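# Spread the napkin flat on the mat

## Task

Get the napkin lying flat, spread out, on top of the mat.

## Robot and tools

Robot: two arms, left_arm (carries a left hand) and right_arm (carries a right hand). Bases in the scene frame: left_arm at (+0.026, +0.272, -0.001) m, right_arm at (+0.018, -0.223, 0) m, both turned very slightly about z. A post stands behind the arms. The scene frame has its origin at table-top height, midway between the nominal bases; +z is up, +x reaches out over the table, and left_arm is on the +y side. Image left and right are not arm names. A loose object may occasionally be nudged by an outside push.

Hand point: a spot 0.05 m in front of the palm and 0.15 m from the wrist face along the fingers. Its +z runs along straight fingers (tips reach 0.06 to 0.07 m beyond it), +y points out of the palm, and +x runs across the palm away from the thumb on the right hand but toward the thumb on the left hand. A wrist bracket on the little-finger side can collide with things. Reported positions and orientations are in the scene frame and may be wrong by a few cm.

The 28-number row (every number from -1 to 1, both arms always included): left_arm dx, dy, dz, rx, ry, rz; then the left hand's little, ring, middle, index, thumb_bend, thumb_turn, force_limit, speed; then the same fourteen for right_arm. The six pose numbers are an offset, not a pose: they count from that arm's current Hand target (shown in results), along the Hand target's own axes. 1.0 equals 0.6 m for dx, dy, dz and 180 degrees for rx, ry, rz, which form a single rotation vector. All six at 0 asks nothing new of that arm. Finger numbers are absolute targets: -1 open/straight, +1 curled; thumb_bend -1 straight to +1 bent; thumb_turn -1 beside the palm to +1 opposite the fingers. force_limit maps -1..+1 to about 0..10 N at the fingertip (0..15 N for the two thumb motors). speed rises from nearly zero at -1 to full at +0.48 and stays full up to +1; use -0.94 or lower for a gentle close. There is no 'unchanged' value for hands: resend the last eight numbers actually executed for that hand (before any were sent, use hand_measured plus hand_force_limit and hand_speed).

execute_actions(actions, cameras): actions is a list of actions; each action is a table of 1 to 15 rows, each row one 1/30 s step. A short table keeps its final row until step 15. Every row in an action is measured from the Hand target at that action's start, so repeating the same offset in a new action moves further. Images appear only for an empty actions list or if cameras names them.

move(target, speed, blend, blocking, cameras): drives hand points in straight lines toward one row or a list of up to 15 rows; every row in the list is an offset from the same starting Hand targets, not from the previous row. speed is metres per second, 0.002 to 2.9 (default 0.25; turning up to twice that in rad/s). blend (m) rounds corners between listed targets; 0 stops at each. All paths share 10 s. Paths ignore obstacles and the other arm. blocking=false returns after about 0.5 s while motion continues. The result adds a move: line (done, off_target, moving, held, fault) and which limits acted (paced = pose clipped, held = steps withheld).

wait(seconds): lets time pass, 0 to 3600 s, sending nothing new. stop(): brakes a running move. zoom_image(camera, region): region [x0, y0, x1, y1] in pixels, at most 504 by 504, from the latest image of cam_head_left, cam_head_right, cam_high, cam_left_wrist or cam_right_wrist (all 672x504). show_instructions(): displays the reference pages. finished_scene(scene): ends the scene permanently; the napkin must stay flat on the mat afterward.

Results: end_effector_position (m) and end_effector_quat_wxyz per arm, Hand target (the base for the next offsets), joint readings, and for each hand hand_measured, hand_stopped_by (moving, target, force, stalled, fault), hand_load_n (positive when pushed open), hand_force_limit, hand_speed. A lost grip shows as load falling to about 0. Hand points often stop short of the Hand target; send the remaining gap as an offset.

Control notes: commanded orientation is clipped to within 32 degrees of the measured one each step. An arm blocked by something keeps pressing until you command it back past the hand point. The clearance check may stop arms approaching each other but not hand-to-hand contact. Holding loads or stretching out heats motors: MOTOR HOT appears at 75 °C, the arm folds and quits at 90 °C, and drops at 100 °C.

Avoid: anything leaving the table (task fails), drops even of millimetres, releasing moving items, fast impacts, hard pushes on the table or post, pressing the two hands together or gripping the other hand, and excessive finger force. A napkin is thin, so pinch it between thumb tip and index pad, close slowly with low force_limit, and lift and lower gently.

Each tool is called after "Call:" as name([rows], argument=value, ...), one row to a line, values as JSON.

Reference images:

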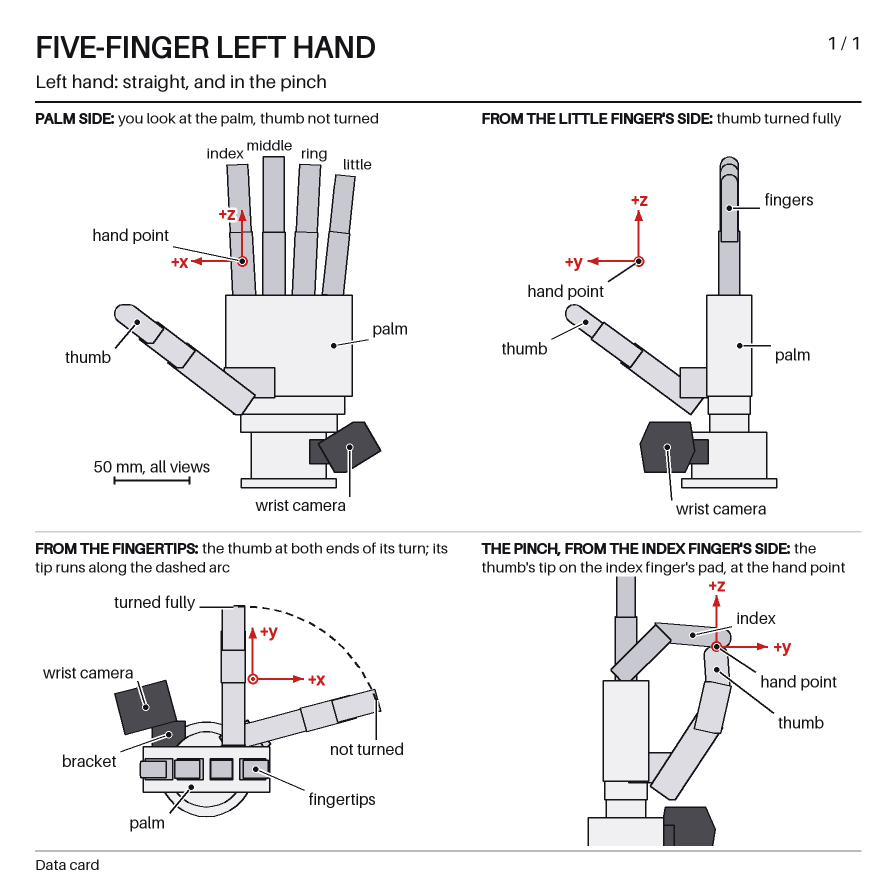

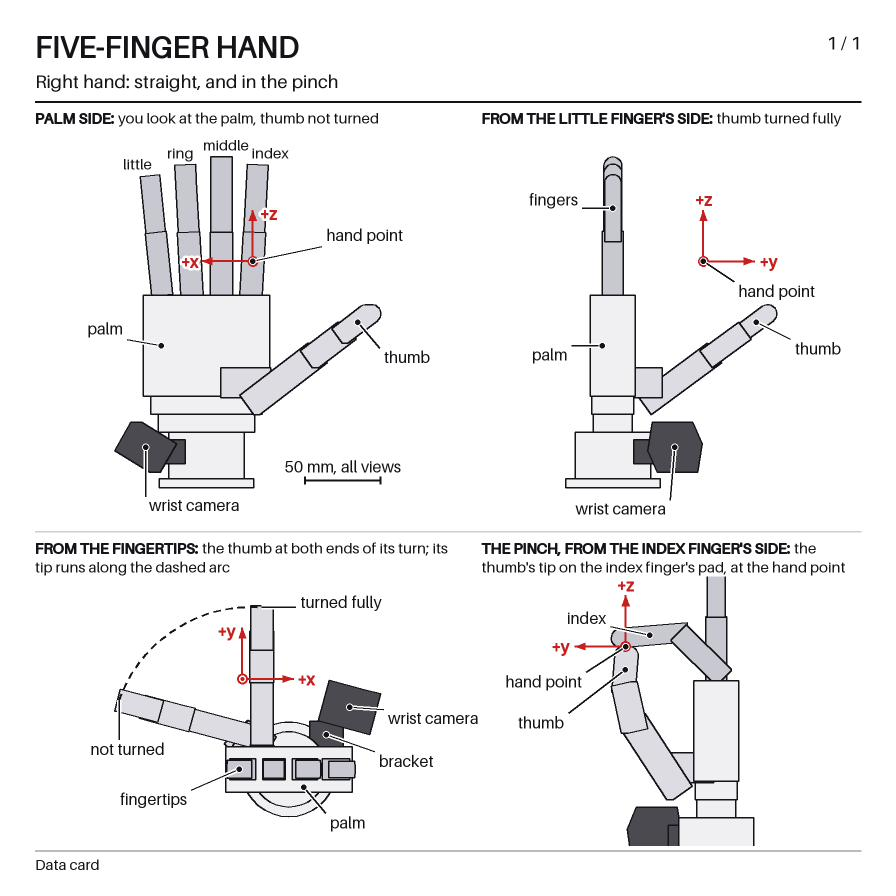

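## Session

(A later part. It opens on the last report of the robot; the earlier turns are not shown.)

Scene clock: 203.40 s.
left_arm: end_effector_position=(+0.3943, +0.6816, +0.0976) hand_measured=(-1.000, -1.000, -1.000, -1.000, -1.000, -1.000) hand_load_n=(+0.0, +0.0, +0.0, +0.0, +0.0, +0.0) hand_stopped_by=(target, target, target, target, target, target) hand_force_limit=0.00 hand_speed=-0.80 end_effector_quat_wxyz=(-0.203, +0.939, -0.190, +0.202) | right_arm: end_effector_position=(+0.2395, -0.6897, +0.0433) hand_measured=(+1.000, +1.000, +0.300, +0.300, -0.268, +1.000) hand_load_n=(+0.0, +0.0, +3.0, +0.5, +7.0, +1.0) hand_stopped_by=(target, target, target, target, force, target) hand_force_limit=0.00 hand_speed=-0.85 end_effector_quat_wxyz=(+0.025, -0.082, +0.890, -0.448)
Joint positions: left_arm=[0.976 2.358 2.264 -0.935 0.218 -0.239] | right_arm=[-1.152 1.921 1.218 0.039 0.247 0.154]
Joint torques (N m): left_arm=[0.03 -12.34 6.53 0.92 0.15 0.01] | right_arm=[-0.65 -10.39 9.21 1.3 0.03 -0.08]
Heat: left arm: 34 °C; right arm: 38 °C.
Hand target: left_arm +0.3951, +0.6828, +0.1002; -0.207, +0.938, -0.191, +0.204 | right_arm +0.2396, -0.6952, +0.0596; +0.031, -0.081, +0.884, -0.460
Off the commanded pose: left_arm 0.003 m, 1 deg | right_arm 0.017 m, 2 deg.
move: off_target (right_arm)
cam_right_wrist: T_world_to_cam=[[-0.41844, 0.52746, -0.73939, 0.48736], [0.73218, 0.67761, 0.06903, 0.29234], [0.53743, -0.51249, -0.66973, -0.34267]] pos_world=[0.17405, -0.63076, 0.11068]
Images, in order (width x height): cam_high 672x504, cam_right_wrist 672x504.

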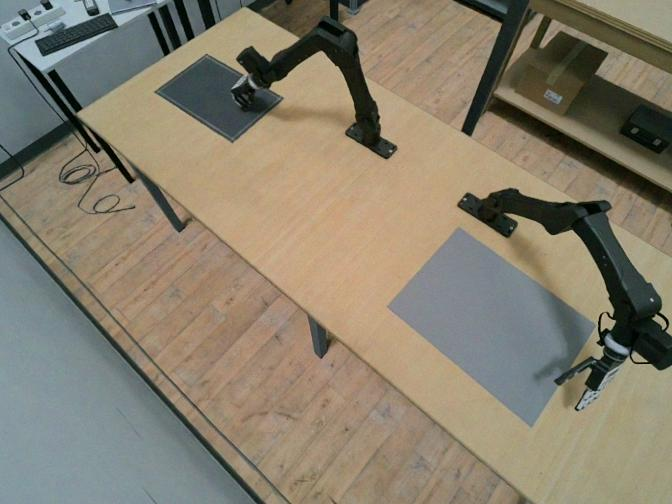

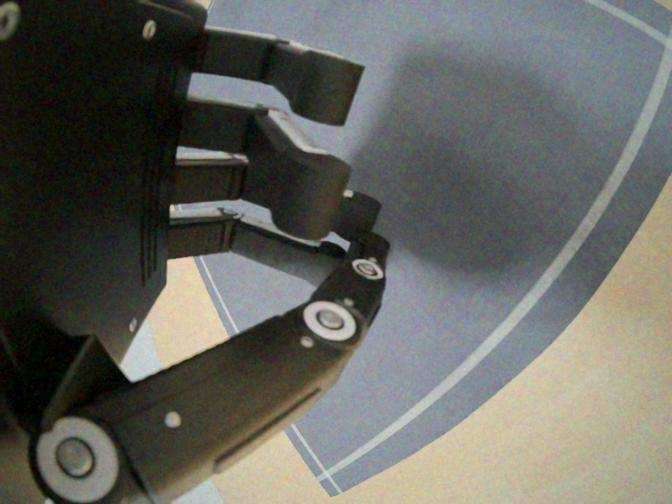

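Call:
move([
  [0,0,0,0,0,0,-1,-1,-1,-1,-1,-1,0,-0.8,-0.0263,0.0535,-0.0188,-0.0538,-0.0885,-0.0745,1,1,0.3,0.3,-0.2,1,0,-0.85],
  [0,0,0,0,0,0,-1,-1,-1,-1,-1,-1,0,-0.8,-0.0278,0.1212,0.0288,-0.0538,-0.0885,-0.0745,1,1,0.3,0.3,-0.2,1,0,-0.85],
], speed=[0.1,0.05], cameras=["cam_right_wrist","cam_high","cam_head_left"])

Call:
zoom_image(camera="cam_high", region=[140, 40, 300, 150])

Scene clock: 244.17 s.
left_arm: end_effector_position=(+0.3943, +0.6816, +0.0976) hand_measured=(-1.000, -1.000, -1.000, -1.000, -1.000, -1.000) hand_load_n=(+0.0, +0.0, +0.0, +0.0, +0.0, +0.0) hand_stopped_by=(target, target, target, target, target, target) hand_force_limit=0.00 hand_speed=-0.80 end_effector_quat_wxyz=(-0.203, +0.939, -0.190, +0.202) | right_arm: end_effector_position=(+0.2585, -0.6768, +0.0221) hand_measured=(+1.000, +1.000, +0.300, +0.300, -0.268, +1.000) hand_load_n=(+0.0, +0.0, +2.5, +0.0, +7.0, +0.5) hand_stopped_by=(target, target, target, target, force, target) hand_force_limit=0.00 hand_speed=-0.85 end_effector_quat_wxyz=(+0.097, -0.245, +0.877, -0.401)
Joint positions: left_arm=[0.976 2.358 2.264 -0.935 0.218 -0.239] | right_arm=[-1.201 1.997 1.288 -0.013 -0.075 -0.102]
Joint torques (N m): left_arm=[0.01 -12.38 6.5 0.95 0.14 -0.01] | right_arm=[-0.62 -6.3 5.05 1.35 -0.11 -0.06]
Heat: left arm: 35 °C; right arm: 38 °C.
Hand target: left_arm +0.3951, +0.6828, +0.1002; -0.207, +0.938, -0.191, +0.204 | right_arm +0.2500, -0.6653, -0.0100; +0.093, -0.248, +0.891, -0.369
Off the commanded pose: left_arm 0.003 m, 1 deg | right_arm 0.035 m, 4 deg.
move: off_target (right_arm)
cam_right_wrist: T_world_to_cam=[[-0.6057, 0.39451, -0.69101, 0.43013], [0.44908, 0.88639, 0.11243, 0.48464], [0.65686, -0.24222, -0.71405, -0.20739]] pos_world=[0.17911, -0.64951, 0.09465]
Images, in order (width x height): cam_head_left 672x504, cam_high 672x504, cam_right_wrist 672x504.

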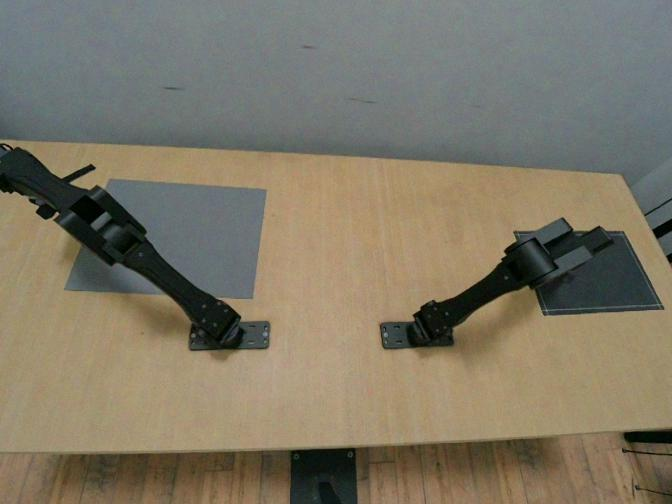

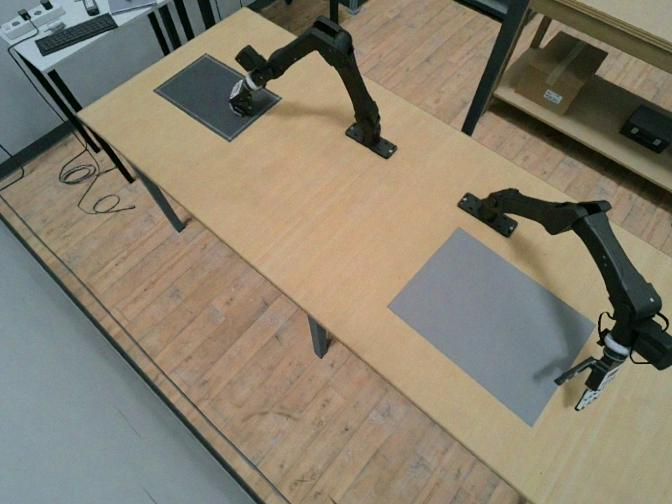

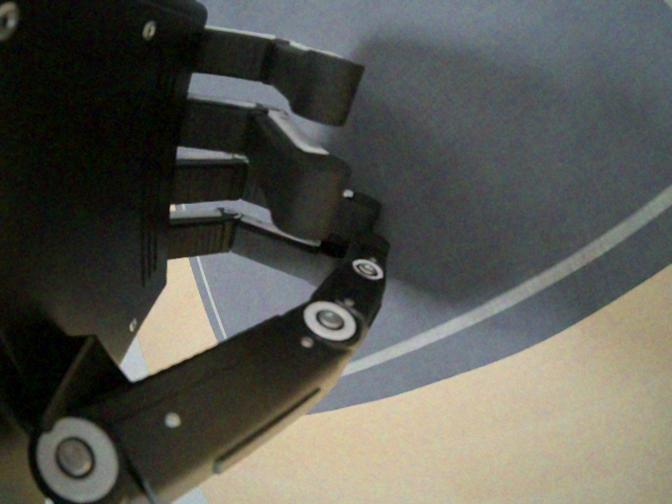

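Scaled by 3.150 from the camera's image (finer frame: 960x720).

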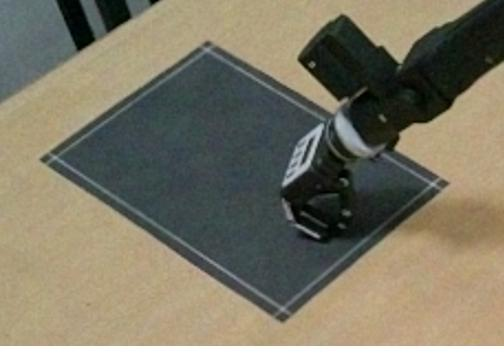

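Call:
move(target=[0,0,0,0,0,0,-1,-1,-1,-1,-1,-1,0,-0.8,-0.2833,0.1732,-0.1783,0,0,0,1,1,0.3,0.3,-0.2,1,0,-0.85], speed=0.08, cameras=["cam_right_wrist","cam_high","cam_head_left","cam_head_right"])

Call:
zoom_image(camera="cam_high", region=[150, 40, 340, 180])

Scene clock: 253.67 s.
left_arm: end_effector_position=(+0.3943, +0.6816, +0.0976) hand_measured=(-1.000, -1.000, -1.000, -1.000, -1.000, -1.000) hand_load_n=(+0.0, -0.5, +0.0, +0.0, +0.0, +0.0) hand_stopped_by=(target, target, target, target, target, target) hand_force_limit=0.00 hand_speed=-0.80 end_effector_quat_wxyz=(-0.203, +0.939, -0.190, +0.202) | right_arm: end_effector_position=(+0.3419, -0.4785, +0.0194) hand_measured=(+1.000, +1.000, +0.300, +0.300, -0.268, +1.000) hand_load_n=(+0.0, +0.0, +2.5, -0.5, +7.0, +1.0) hand_stopped_by=(target, target, target, target, force, target) hand_force_limit=0.00 hand_speed=-0.85 end_effector_quat_wxyz=(+0.117, -0.226, +0.871, -0.420)
Joint positions: left_arm=[0.976 2.358 2.264 -0.935 0.218 -0.239] | right_arm=[-0.668 1.621 0.757 0.151 0.323 0.287]
Joint torques (N m): left_arm=[-0.06 -12.22 6.5 0.95 0.15 -0.01] | right_arm=[0.98 -5.81 3.54 0.57 -0.03 0.05]
Heat: left arm: 35 °C; right arm: 37 °C.
Hand target: left_arm +0.3951, +0.6828, +0.1002; -0.207, +0.938, -0.191, +0.204 | right_arm +0.3201, -0.4502, -0.0101; +0.093, -0.248, +0.891, -0.369
Off the commanded pose: left_arm 0.003 m, 1 deg | right_arm 0.046 m, 7 deg.
move: off_target (right_arm)
cam_right_wrist: T_world_to_cam=[[-0.5546, 0.38913, -0.73553, 0.3814], [0.45818, 0.88066, 0.12044, 0.26582], [0.69462, -0.27021, -0.6667, -0.24336]] pos_world=[0.25878, -0.44827, 0.08626]
Images, in order (width x height): cam_head_left 672x504, cam_head_right 672x504, cam_high 672x504, cam_right_wrist 672x504.

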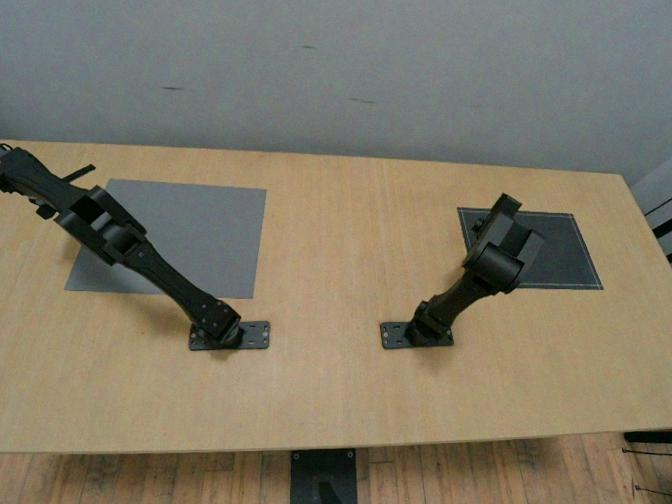

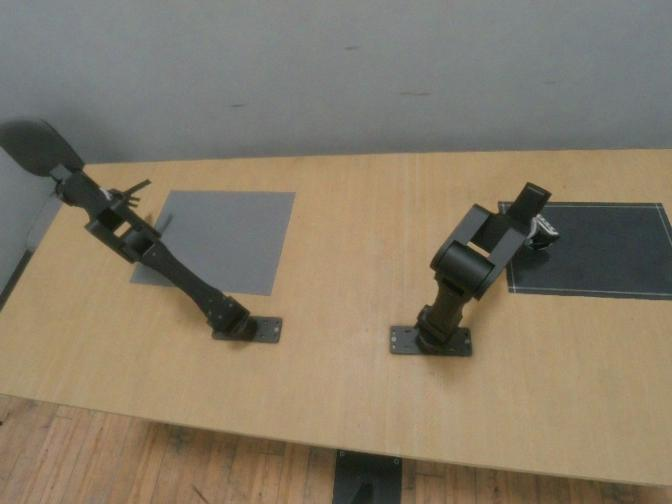

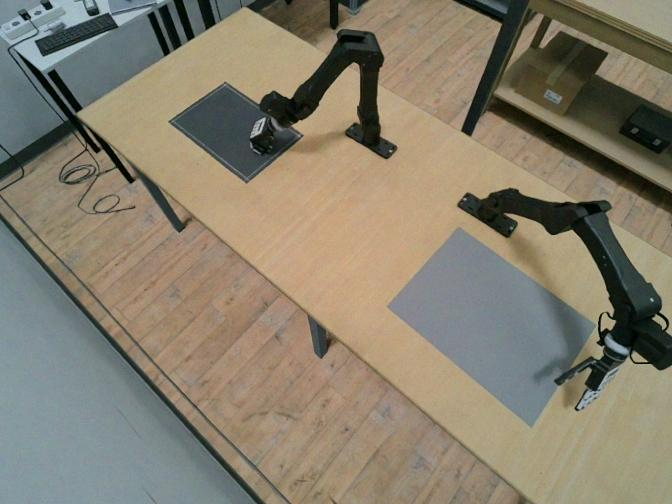

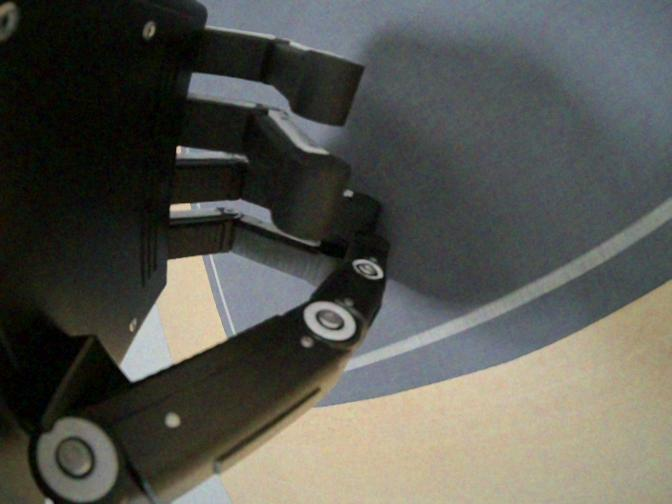

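Scaled by 2.653 from the camera's image (finer frame: 960x720).

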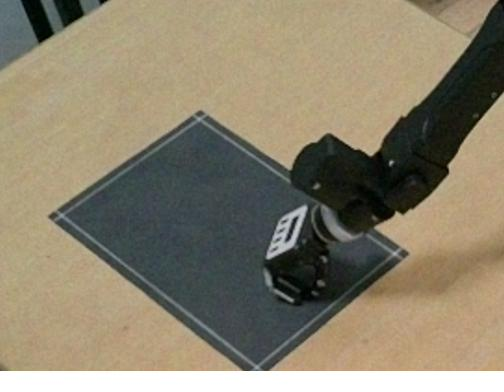

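Call:
move(target=[0,0,0,0,0,0,-1,-1,-1,-1,-1,-1,0,-0.8,-0.1957,0.2260,-0.2403,0,0,0,1,1,0.3,0.3,-0.2,1,0,-0.85], speed=0.1, cameras=["cam_high","cam_head_left","cam_right_wrist"])

Call:
zoom_image(camera="cam_high", region=[180, 70, 390, 230])

Scene clock: 268.70 s.
left_arm: end_effector_position=(+0.3943, +0.6816, +0.0976) hand_measured=(-1.000, -1.000, -1.000, -1.000, -1.000, -1.000) hand_load_n=(+0.0, +0.0, +0.0, +0.0, +0.0, +0.0) hand_stopped_by=(target, target, target, target, target, target) hand_force_limit=0.00 hand_speed=-0.80 end_effector_quat_wxyz=(-0.203, +0.939, -0.190, +0.202) | right_arm: end_effector_position=(+0.3390, -0.2335, +0.0174) hand_measured=(+1.000, +1.000, +0.300, +0.300, -0.268, +1.000) hand_load_n=(+0.0, +0.0, +2.5, +0.0, +7.0, +1.0) hand_stopped_by=(target, target, target, target, force, target) hand_force_limit=0.00 hand_speed=-0.85 end_effector_quat_wxyz=(+0.128, -0.215, +0.881, -0.401)
Joint positions: left_arm=[0.976 2.358 2.264 -0.935 0.218 -0.239] | right_arm=[0.232 1.497 0.739 -0.5 0.825 1.225]
Joint torques (N m): left_arm=[-0.01 -12.29 6.46 0.95 0.14 0] | right_arm=[1.1 -2.21 5.81 0.24 -0.21 -0.03]
Heat: left arm: 35 °C; right arm: 36 °C.
Hand target: left_arm +0.3951, +0.6828, +0.1002; -0.207, +0.938, -0.191, +0.204 | right_arm +0.3203, -0.2202, -0.0050; +0.093, -0.248, +0.891, -0.369
Off the commanded pose: left_arm 0.003 m, 1 deg | right_arm 0.032 m, 7 deg.
move: off_target (right_arm)
cam_right_wrist: T_world_to_cam=[[-0.53824, 0.42895, -0.72546, 0.28653], [0.46369, 0.86952, 0.1701, 0.04623], [0.70376, -0.24483, -0.66691, -0.17358]] pos_world=[0.25495, -0.20561, 0.08424]
Images, in order (width x height): cam_head_left 672x504, cam_high 672x504, cam_right_wrist 672x504.

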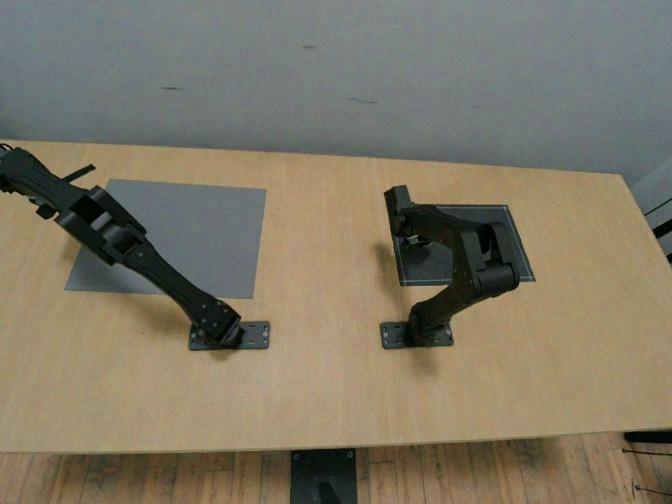

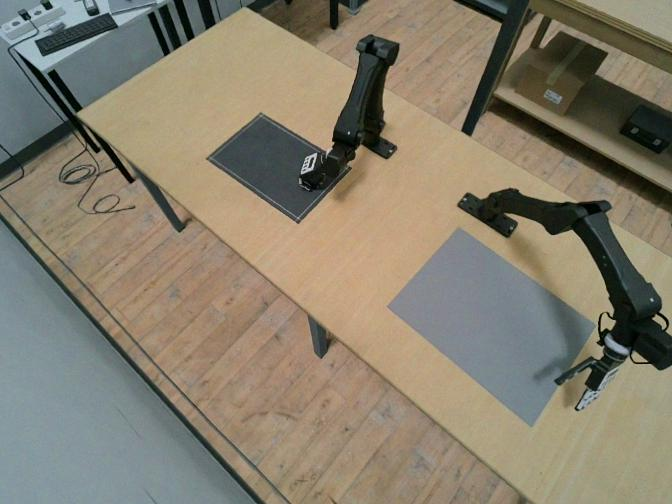

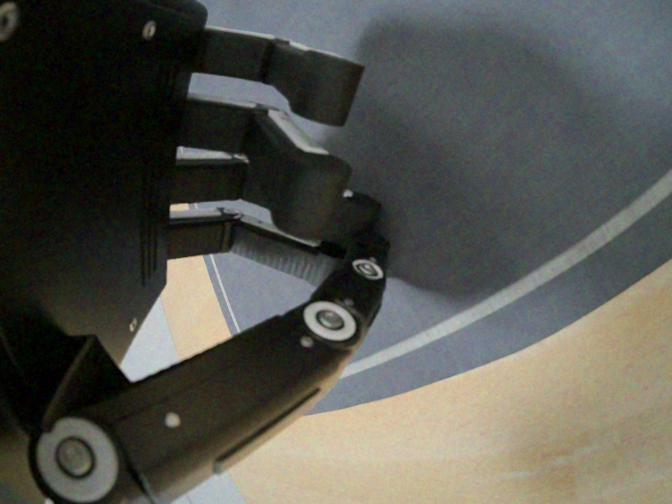

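Scaled by 2.400 from the camera's image (finer frame: 960x720).

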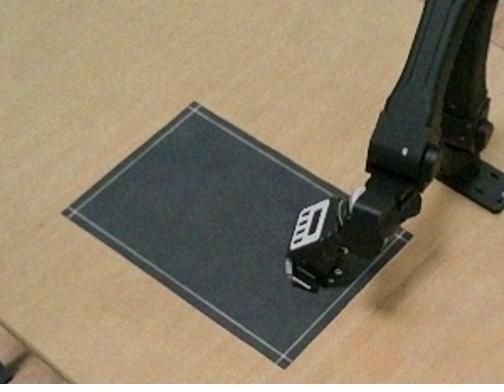

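Call:
move([
  [0.1442,-0.0023,-0.2473,0,0,0,1,1,0.3,0.3,-0.3,1,0,-0.6,-0.0117,-0.2068,-0.1595,0,0,0,1,1,0.3,0.3,-0.2,1,0,-0.85],
  [0.4547,0.5362,-0.4958,0.0248,0.1368,0.3268,1,1,0.3,0.3,-0.3,1,0,-0.6,0.2898,-0.5288,-0.1382,0,0,0,1,1,0.3,0.3,-0.2,1,0,-0.85],
], speed=[0.15,0.3], cameras=["cam_high","cam_head_left","cam_left_wrist"])

Scene clock: 290.43 s.
left_arm: end_effector_position=(+0.3975, +0.1996, +0.2798) hand_measured=(+1.000, +1.000, +0.300, +0.300, -0.300, +0.932) hand_load_n=(+0.0, +0.0, +0.0, +0.5, +0.0, +10.5) hand_stopped_by=(target, target, target, target, target, force) hand_force_limit=0.00 hand_speed=-0.60 end_effector_quat_wxyz=(-0.268, +0.656, -0.651, +0.273) | right_arm: end_effector_position=(+0.2591, -0.4479, +0.2789) hand_measured=(+1.000, +1.000, +0.300, +0.300, -0.268, +1.000) hand_load_n=(+0.0, +0.0, +3.0, +0.0, +7.0, +1.0) hand_stopped_by=(target, target, target, target, force, target) hand_force_limit=0.00 hand_speed=-0.85 end_effector_quat_wxyz=(+0.092, -0.246, +0.890, -0.372)
Joint positions: left_arm=[-0.166 1.537 1.839 -1.093 -0.102 -0.116] | right_arm=[-0.791 1.369 1.696 -1.135 0.216 0.193]
Joint torques (N m): left_arm=[-0.36 -4.55 7.34 1.16 -0.11 0.07] | right_arm=[-0.69 -2.56 9.02 1.16 0 -0.03]
Heat: left arm: 35 °C; right arm: 35 °C.
Hand target: left_arm +0.4000, +0.1991, +0.2806; -0.271, +0.653, -0.653, +0.271 | right_arm +0.2604, -0.4503, +0.2801; +0.093, -0.248, +0.891, -0.369
Off the commanded pose: left_arm 0.003 m, 1 deg | right_arm 0.003 m, 0 deg.
elbow stopped short (left arm): the move would have taken joint 3 (elbow) straighter than the controller allows.
move: done
cam_left_wrist: T_world_to_cam=[[0.7163, -0.24093, 0.65488, -0.41376], [-0.5119, -0.81922, 0.25853, 0.29238], [0.4742, -0.52042, -0.71014, 0.22908]] pos_world=[0.33742, 0.25905, 0.35806]
Images, in order (width x height): cam_head_left 672x504, cam_high 672x504, cam_left_wrist 672x504.

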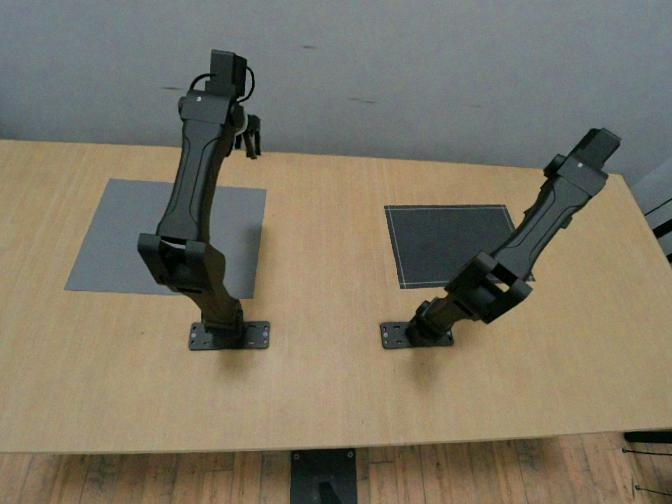

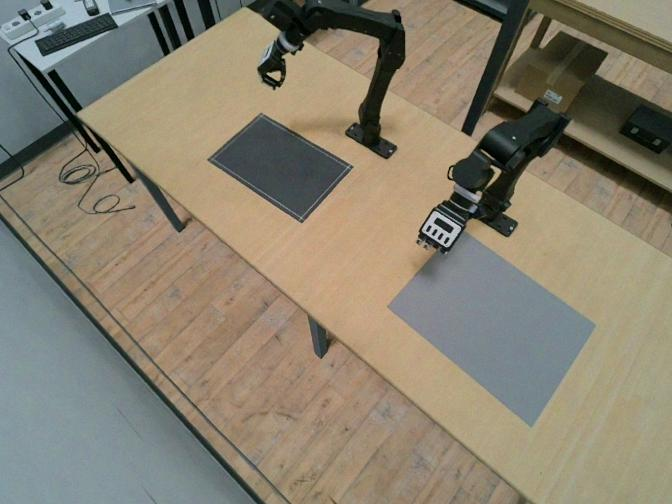

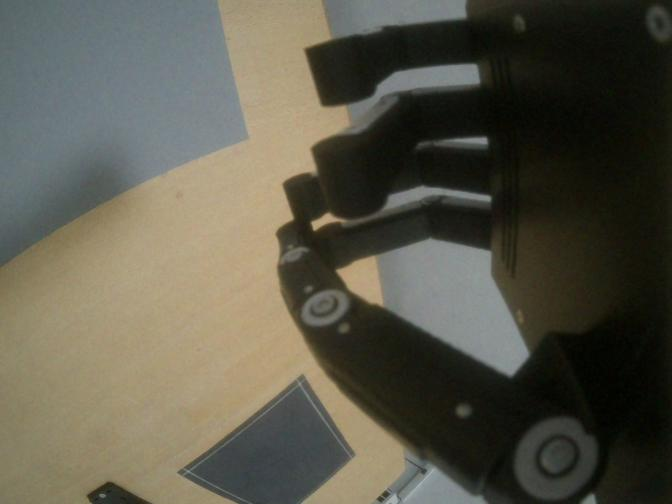

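Call:
move(target=[0.7233,0.3135,0.1132,0,0,0,1,1,0.3,0.3,-0.6,0.99,0,-0.6,0.3562,-0.0165,0.0953,0,0,0,1,1,0.3,0.3,-0.2,1,0,-0.85], speed=0.25, cameras=["cam_high","cam_head_left","cam_left_wrist"])

Scene clock: 315.47 s.
left_arm: end_effector_position=(+0.3141, -0.2344, +0.1086) hand_measured=(+1.000, +1.000, +0.300, +0.300, -0.600, +0.932) hand_load_n=(+0.0, +0.0, +0.0, +0.0, +0.0, +0.0) hand_stopped_by=(target, target, target, target, target, force) hand_force_limit=0.00 hand_speed=-0.60 end_effector_quat_wxyz=(-0.262, +0.651, -0.653, +0.284) | right_arm: end_effector_position=(+0.1011, -0.5947, +0.2499) hand_measured=(+1.000, +1.000, +0.300, +0.300, -0.268, +1.000) hand_load_n=(+0.0, +0.0, +3.5, +0.0, +7.0, +1.0) hand_stopped_by=(target, target, target, target, force, target) hand_force_limit=0.00 hand_speed=-0.85 end_effector_quat_wxyz=(+0.090, -0.247, +0.892, -0.368)
Joint positions: left_arm=[-1.201 2.639 2.847 -1.379 -0.707 -1.032] | right_arm=[-1.573 1.597 1.783 -1.037 -0.324 -0.379]
Joint torques (N m): left_arm=[0.01 -10.7 7.13 0.51 -0.44 -0.06] | right_arm=[-0.49 -4.48 9.42 1.2 -0.3 -0.11]
Heat: left arm: 33 °C; right arm: 36 °C.
Hand target: left_arm +0.3152, -0.2349, +0.0997; -0.271, +0.653, -0.653, +0.271 | right_arm +0.1003, -0.6003, +0.2502; +0.093, -0.248, +0.891, -0.369
Off the commanded pose: left_arm 0.009 m, 2 deg | right_arm 0.006 m, 0 deg.
move: done
cam_left_wrist: T_world_to_cam=[[0.70561, -0.24264, 0.66576, -0.34464], [-0.52974, -0.80465, 0.26819, -0.05359], [0.47063, -0.54192, -0.6963, -0.08424]] pos_world=[0.25444, -0.1724, 0.18517]
Images, in order (width x height): cam_head_left 672x504, cam_high 672x504, cam_left_wrist 672x504.

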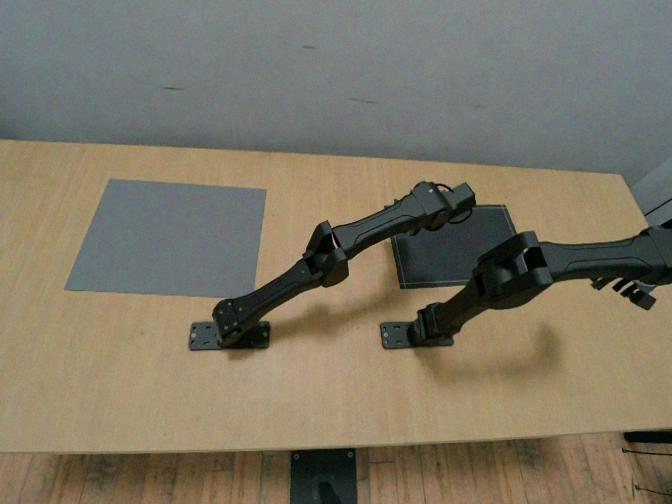

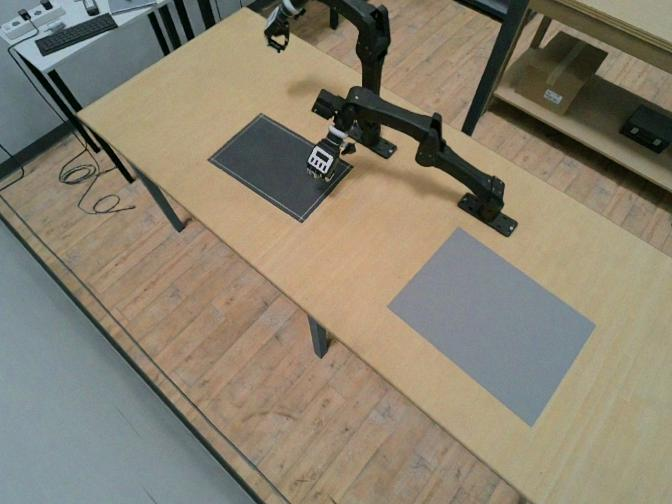

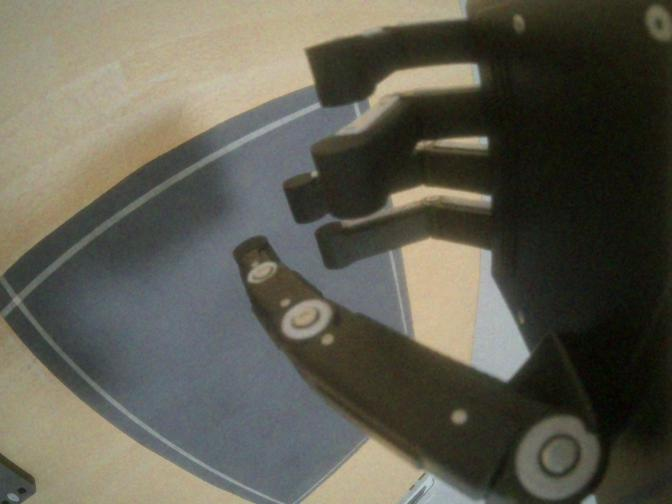

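Call:
move(target=[0,0.0471,0.0471,0,0.1179,0.1179,1,1,0.3,0.3,-0.6,1,0,-0.6,0,0,0,0,0,0,1,1,0.3,0.3,-0.2,1,0,-0.85], speed=0.15, cameras=["cam_high","cam_left_wrist"])

Call:
zoom_image(camera="cam_high", region=[200, 70, 400, 230])

Scene clock: 327.73 s.
left_arm: end_effector_position=(+0.3115, -0.2359, +0.0473) hand_measured=(+1.000, +1.000, +0.300, +0.300, -0.600, +1.000) hand_load_n=(+0.0, -0.5, +0.0, +0.0, +0.0, +0.0) hand_stopped_by=(target, target, target, target, target, target) hand_force_limit=0.00 hand_speed=-0.60 end_effector_quat_wxyz=(+0.192, -0.462, +0.805, -0.319) | right_arm: end_effector_position=(+0.1011, -0.5947, +0.2499) hand_measured=(+1.000, +1.000, +0.300, +0.300, -0.268, +1.000) hand_load_n=(+0.0, +0.5, +3.0, +0.0, +7.0, +0.5) hand_stopped_by=(target, target, target, target, force, target) hand_force_limit=0.00 hand_speed=-0.85 end_effector_quat_wxyz=(+0.090, -0.247, +0.892, -0.368)
Joint positions: left_arm=[-1.124 2.292 1.939 -0.548 -0.401 -0.437] | right_arm=[-1.573 1.597 1.783 -1.037 -0.324 -0.379]
Joint torques (N m): left_arm=[0.59 -14.3 5.05 1.21 -0.14 0.08] | right_arm=[-0.64 -4.42 9.37 1.19 -0.28 -0.08]
Heat: left arm: 33 °C; right arm: 36 °C.
Hand target: left_arm +0.3151, -0.2349, +0.0597; +0.191, -0.462, +0.800, -0.332 | right_arm +0.1003, -0.6003, +0.2502; +0.093, -0.248, +0.891, -0.369
Off the commanded pose: left_arm 0.013 m, 2 deg | right_arm 0.006 m, 0 deg.
move: off_target (left_arm)
cam_left_wrist: T_world_to_cam=[[0.5019, -0.58915, 0.63324, -0.31908], [-0.85291, -0.45874, 0.2492, 0.14339], [0.14367, -0.66517, -0.73274, -0.05196]] pos_world=[0.28991, -0.15677, 0.12825]

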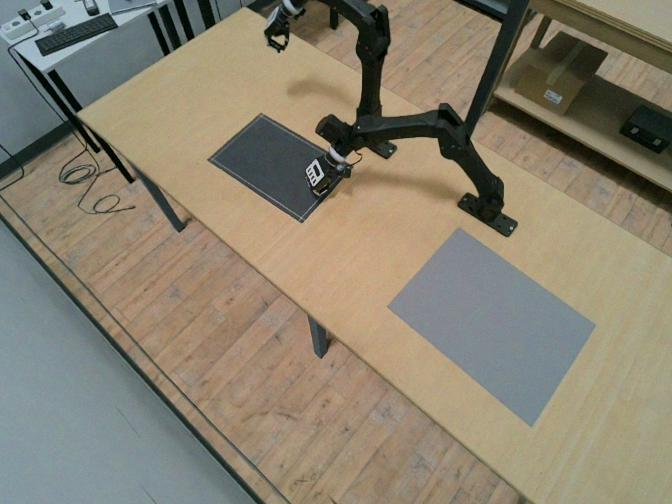

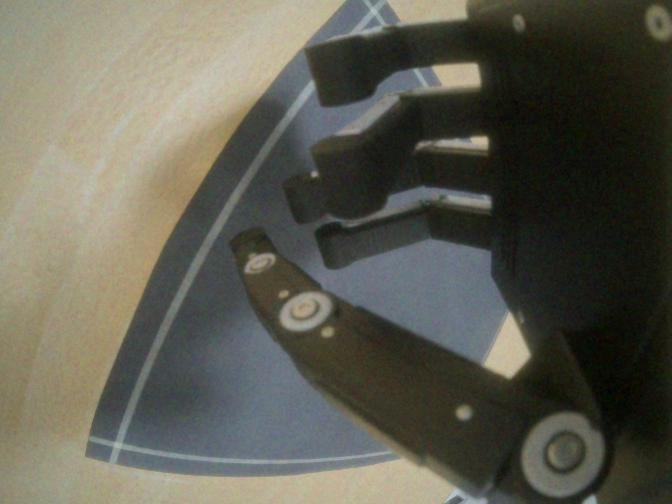

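Scaled by 2.520 from the camera's image (finer frame: 960x720).

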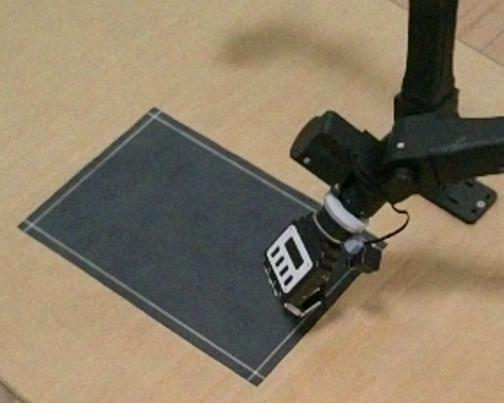

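Call:
move(target=[0,0.0707,0.0707,0,0,0,1,1,0.3,0.3,-0.3,1,0,-0.6,0,0,0,0,0,0,1,1,0.3,0.3,-0.2,1,0,-0.85], speed=0.06, cameras=["cam_high","cam_left_wrist"])

Call:
zoom_image(camera="cam_left_wrist", region=[180, 80, 500, 340])

Scene clock: 333.73 s.
left_arm: end_effector_position=(+0.3139, -0.2410, +0.0174) hand_measured=(+1.000, +1.000, +0.300, +0.300, -0.304, +1.000) hand_load_n=(+0.0, +0.0, +2.5, +0.0, +5.5, +0.5) hand_stopped_by=(target, target, target, target, target, target) hand_force_limit=0.00 hand_speed=-0.60 end_effector_quat_wxyz=(+0.191, -0.462, +0.795, -0.345) | right_arm: end_effector_position=(+0.1011, -0.5947, +0.2499) hand_measured=(+1.000, +1.000, +0.300, +0.300, -0.268, +1.000) hand_load_n=(+0.0, +0.0, +3.0, +0.0, +6.5, +1.0) hand_stopped_by=(target, target, target, target, force, target) hand_force_limit=0.00 hand_speed=-0.85 end_effector_quat_wxyz=(+0.090, -0.247, +0.892, -0.368)
Joint positions: left_arm=[-1.124 2.292 1.784 -0.338 -0.4 -0.435] | right_arm=[-1.573 1.597 1.783 -1.037 -0.324 -0.379]
Joint torques (N m): left_arm=[0.62 -10.21 5.04 1.25 -0.13 0.08] | right_arm=[-0.54 -4.48 9.44 1.22 -0.31 -0.07]
Heat: left arm: 33 °C; right arm: 36 °C.
Hand target: left_arm +0.3151, -0.2350, -0.0002; +0.191, -0.462, +0.800, -0.332 | right_arm +0.1003, -0.6003, +0.2502; +0.093, -0.248, +0.891, -0.369
Off the commanded pose: left_arm 0.019 m, 2 deg | right_arm 0.006 m, 0 deg.
move: off_target (left_arm)
cam_left_wrist: T_world_to_cam=[[0.48439, -0.55787, 0.6739, -0.29215], [-0.86002, -0.44488, 0.24989, 0.15615], [0.1604, -0.70062, -0.69527, -0.09205]] pos_world=[0.29058, -0.15801, 0.09386]

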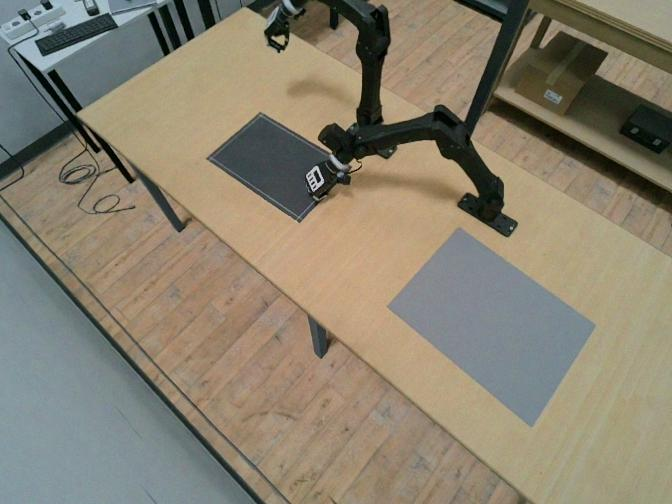

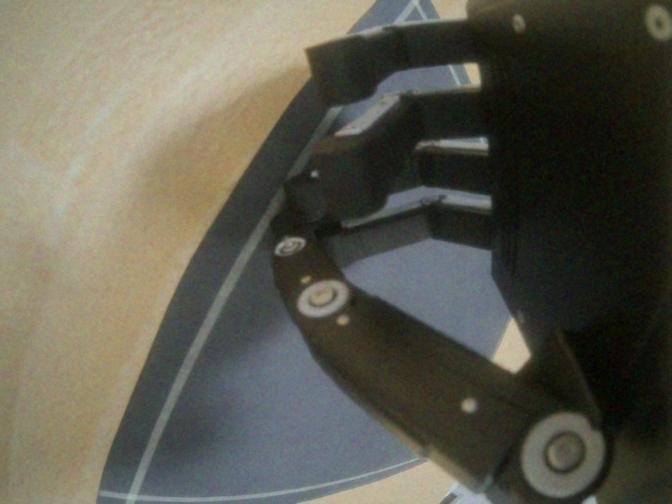

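Scaled by 1.575 from the camera's image (finer frame: 960x720).

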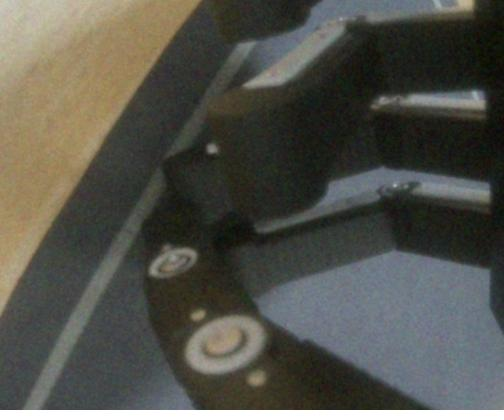

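Call:
move([
  [0,0.0118,0.0118,0,0,0,1,1,0.3,0.3,-0.3,1,0,-0.6,0,0,0,0,0,0,1,1,0.3,0.3,-0.2,1,0,-0.85],
  [-0.4938,0.2203,-0.1967,0,0,0,1,1,0.3,0.3,-0.3,1,0,-0.6,0,0,0,0,0,0,1,1,0.3,0.3,-0.2,1,0,-0.85],
], speed=[0.05,0.1], blend=[0.01,0], cameras=["cam_high","cam_head_left","cam_left_wrist"])

Call:
zoom_image(camera="cam_high", region=[280, 120, 480, 280])

Scene clock: 342.40 s.
left_arm: end_effector_position=(+0.3334, +0.0924, +0.0130) hand_measured=(+1.000, +1.000, +0.300, +0.300, -0.304, +1.000) hand_load_n=(+0.0, +0.0, +2.5, +0.0, +5.5, +1.0) hand_stopped_by=(target, target, target, target, target, target) hand_force_limit=0.00 hand_speed=-0.60 end_effector_quat_wxyz=(+0.213, -0.448, +0.783, -0.376) | right_arm: end_effector_position=(+0.1011, -0.5947, +0.2499) hand_measured=(+1.000, +1.000, +0.300, +0.300, -0.268, +1.000) hand_load_n=(+0.0, +0.0, +3.0, +0.0, +6.5, +1.0) hand_stopped_by=(target, target, target, target, force, target) hand_force_limit=0.00 hand_speed=-0.85 end_effector_quat_wxyz=(+0.090, -0.247, +0.892, -0.368)
Joint positions: left_arm=[-0.42 1.44 0.555 0.203 0.103 0.078] | right_arm=[-1.573 1.597 1.783 -1.037 -0.324 -0.379]
Joint torques (N m): left_arm=[0.9 -4.57 3.28 0.5 -0.06 0.15] | right_arm=[-0.55 -4.41 9.52 1.19 -0.29 -0.08]
Heat: left arm: 33 °C; right arm: 36 °C.
Hand target: left_arm +0.3102, +0.1101, -0.0103; +0.191, -0.462, +0.800, -0.332 | right_arm +0.1003, -0.6003, +0.2502; +0.093, -0.248, +0.891, -0.369
Off the commanded pose: left_arm 0.037 m, 6 deg | right_arm 0.006 m, 0 deg.
move: off_target (left_arm); blend cut to 0.005 m at target 1
cam_left_wrist: T_world_to_cam=[[0.42635, -0.53863, 0.7267, -0.09569], [-0.88051, -0.43114, 0.19703, 0.3286], [0.20718, -0.72387, -0.65809, 0.1214]] pos_world=[0.30498, 0.17801, 0.08469]
Images, in order (width x height): cam_head_left 672x504, cam_high 672x504, cam_left_wrist 672x504.

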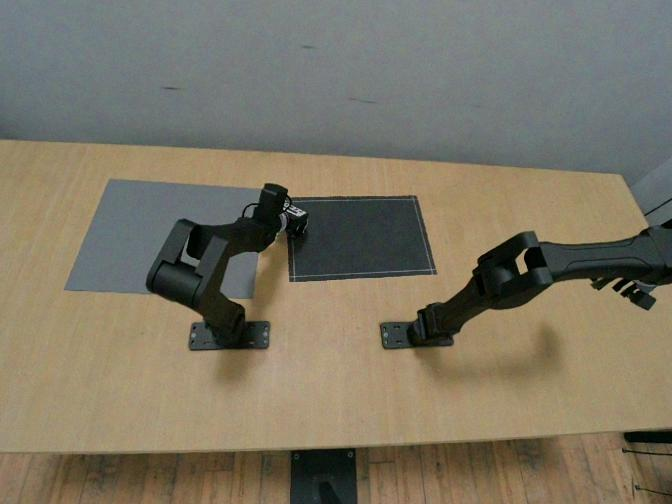

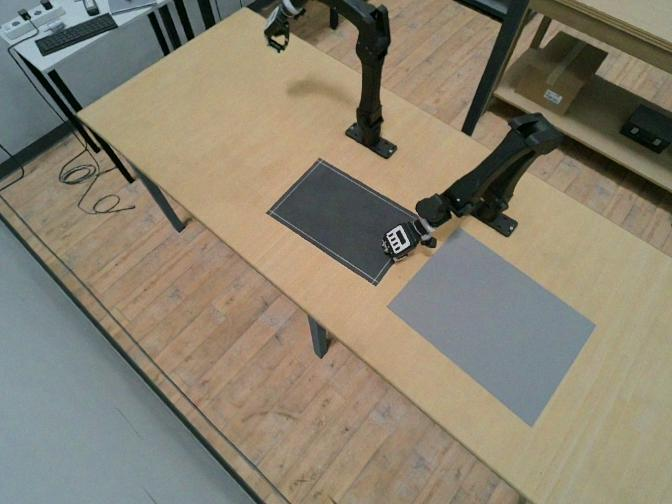

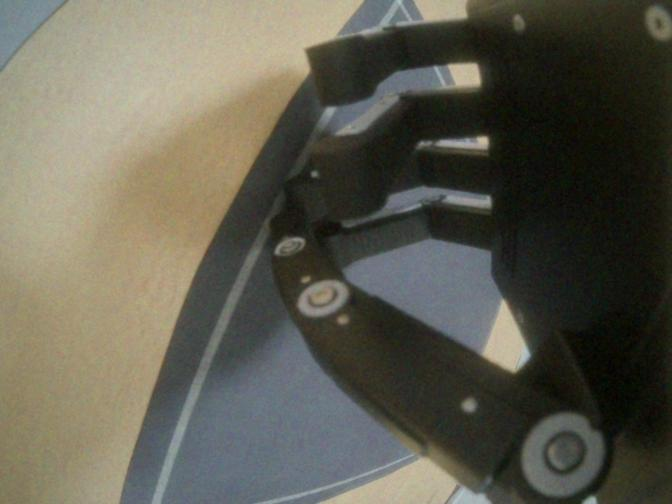

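Scaled by 2.520 from the camera's image (finer frame: 960x720).

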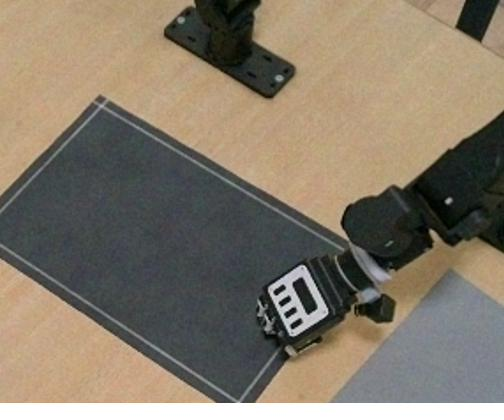

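Call:
move([
  [0.0068,-0.1048,-0.0365,0,0,0,1,1,0.3,0.3,-0.3,1,0,-0.6,0,0,0,0,0,0,1,1,0.3,0.3,-0.2,1,0,-0.85],
  [0.0300,-0.0717,-0.0743,0,-0.1964,-0.1964,1,1,0.3,0.3,-0.3,1,0,-0.6,0,0,0,0,0,0,1,1,0.3,0.3,-0.2,1,0,-0.85],
  [0.0300,-0.0068,-0.0095,0,-0.1964,-0.1964,1,1,0.3,0.3,-0.3,1,0,-0.6,0,0,0,0,0,0,1,1,0.3,0.3,-0.2,1,0,-0.85],
], speed=[0.1,0.2,0.05], cameras=["cam_high","cam_left_wrist"])

Call:
zoom_image(camera="cam_high", region=[280, 120, 480, 280])

Scene clock: 366.10 s.
left_arm: end_effector_position=(+0.3090, +0.0956, +0.0124) hand_measured=(+1.000, +1.000, +0.300, +0.300, -0.304, +1.000) hand_load_n=(+0.0, +0.0, +0.0, +0.0, +6.0, +0.5) hand_stopped_by=(target, target, target, target, target, target) hand_force_limit=0.00 hand_speed=-0.60 end_effector_quat_wxyz=(-0.322, +0.757, -0.519, +0.233) | right_arm: end_effector_position=(+0.1011, -0.5947, +0.2499) hand_measured=(+1.000, +1.000, +0.300, +0.300, -0.268, +1.000) hand_load_n=(+0.0, +0.0, +3.0, +0.0, +7.0, +0.5) hand_stopped_by=(target, target, target, target, force, target) hand_force_limit=0.00 hand_speed=-0.85 end_effector_quat_wxyz=(+0.090, -0.247, +0.892, -0.368)
Joint positions: left_arm=[-0.817 1.509 0.748 -0.393 -0.727 -1.009] | right_arm=[-1.573 1.597 1.783 -1.037 -0.324 -0.379]
Joint torques (N m): left_arm=[-0.49 -3.03 3.32 0.78 -0.17 -0.05] | right_arm=[-0.58 -4.48 9.54 1.21 -0.27 -0.08]
Heat: left arm: 32 °C; right arm: 36 °C.
Hand target: left_arm +0.3001, +0.0951, -0.0035; -0.313, +0.757, -0.530, +0.220 | right_arm +0.1003, -0.6003, +0.2502; +0.093, -0.248, +0.891, -0.369
Off the commanded pose: left_arm 0.018 m, 2 deg | right_arm 0.006 m, 0 deg.
move: off_target (left_arm)
cam_left_wrist: T_world_to_cam=[[0.73257, 0.0228, 0.68031, -0.23087], [-0.20169, -0.94729, 0.24893, 0.1475], [0.65013, -0.31957, -0.68935, -0.04683]] pos_world=[0.22932, 0.13003, 0.08807]

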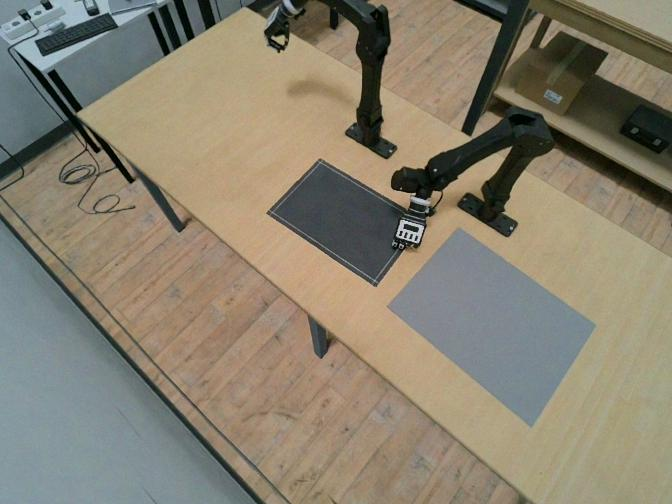

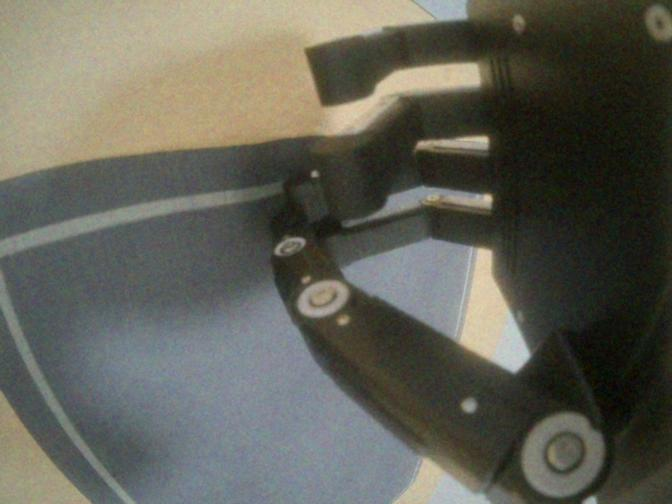

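Scaled by 2.520 from the camera's image (finer frame: 960x720).

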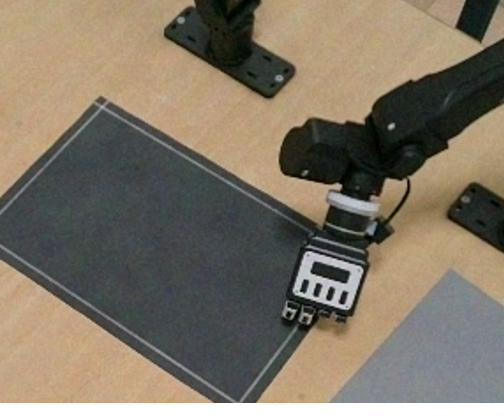

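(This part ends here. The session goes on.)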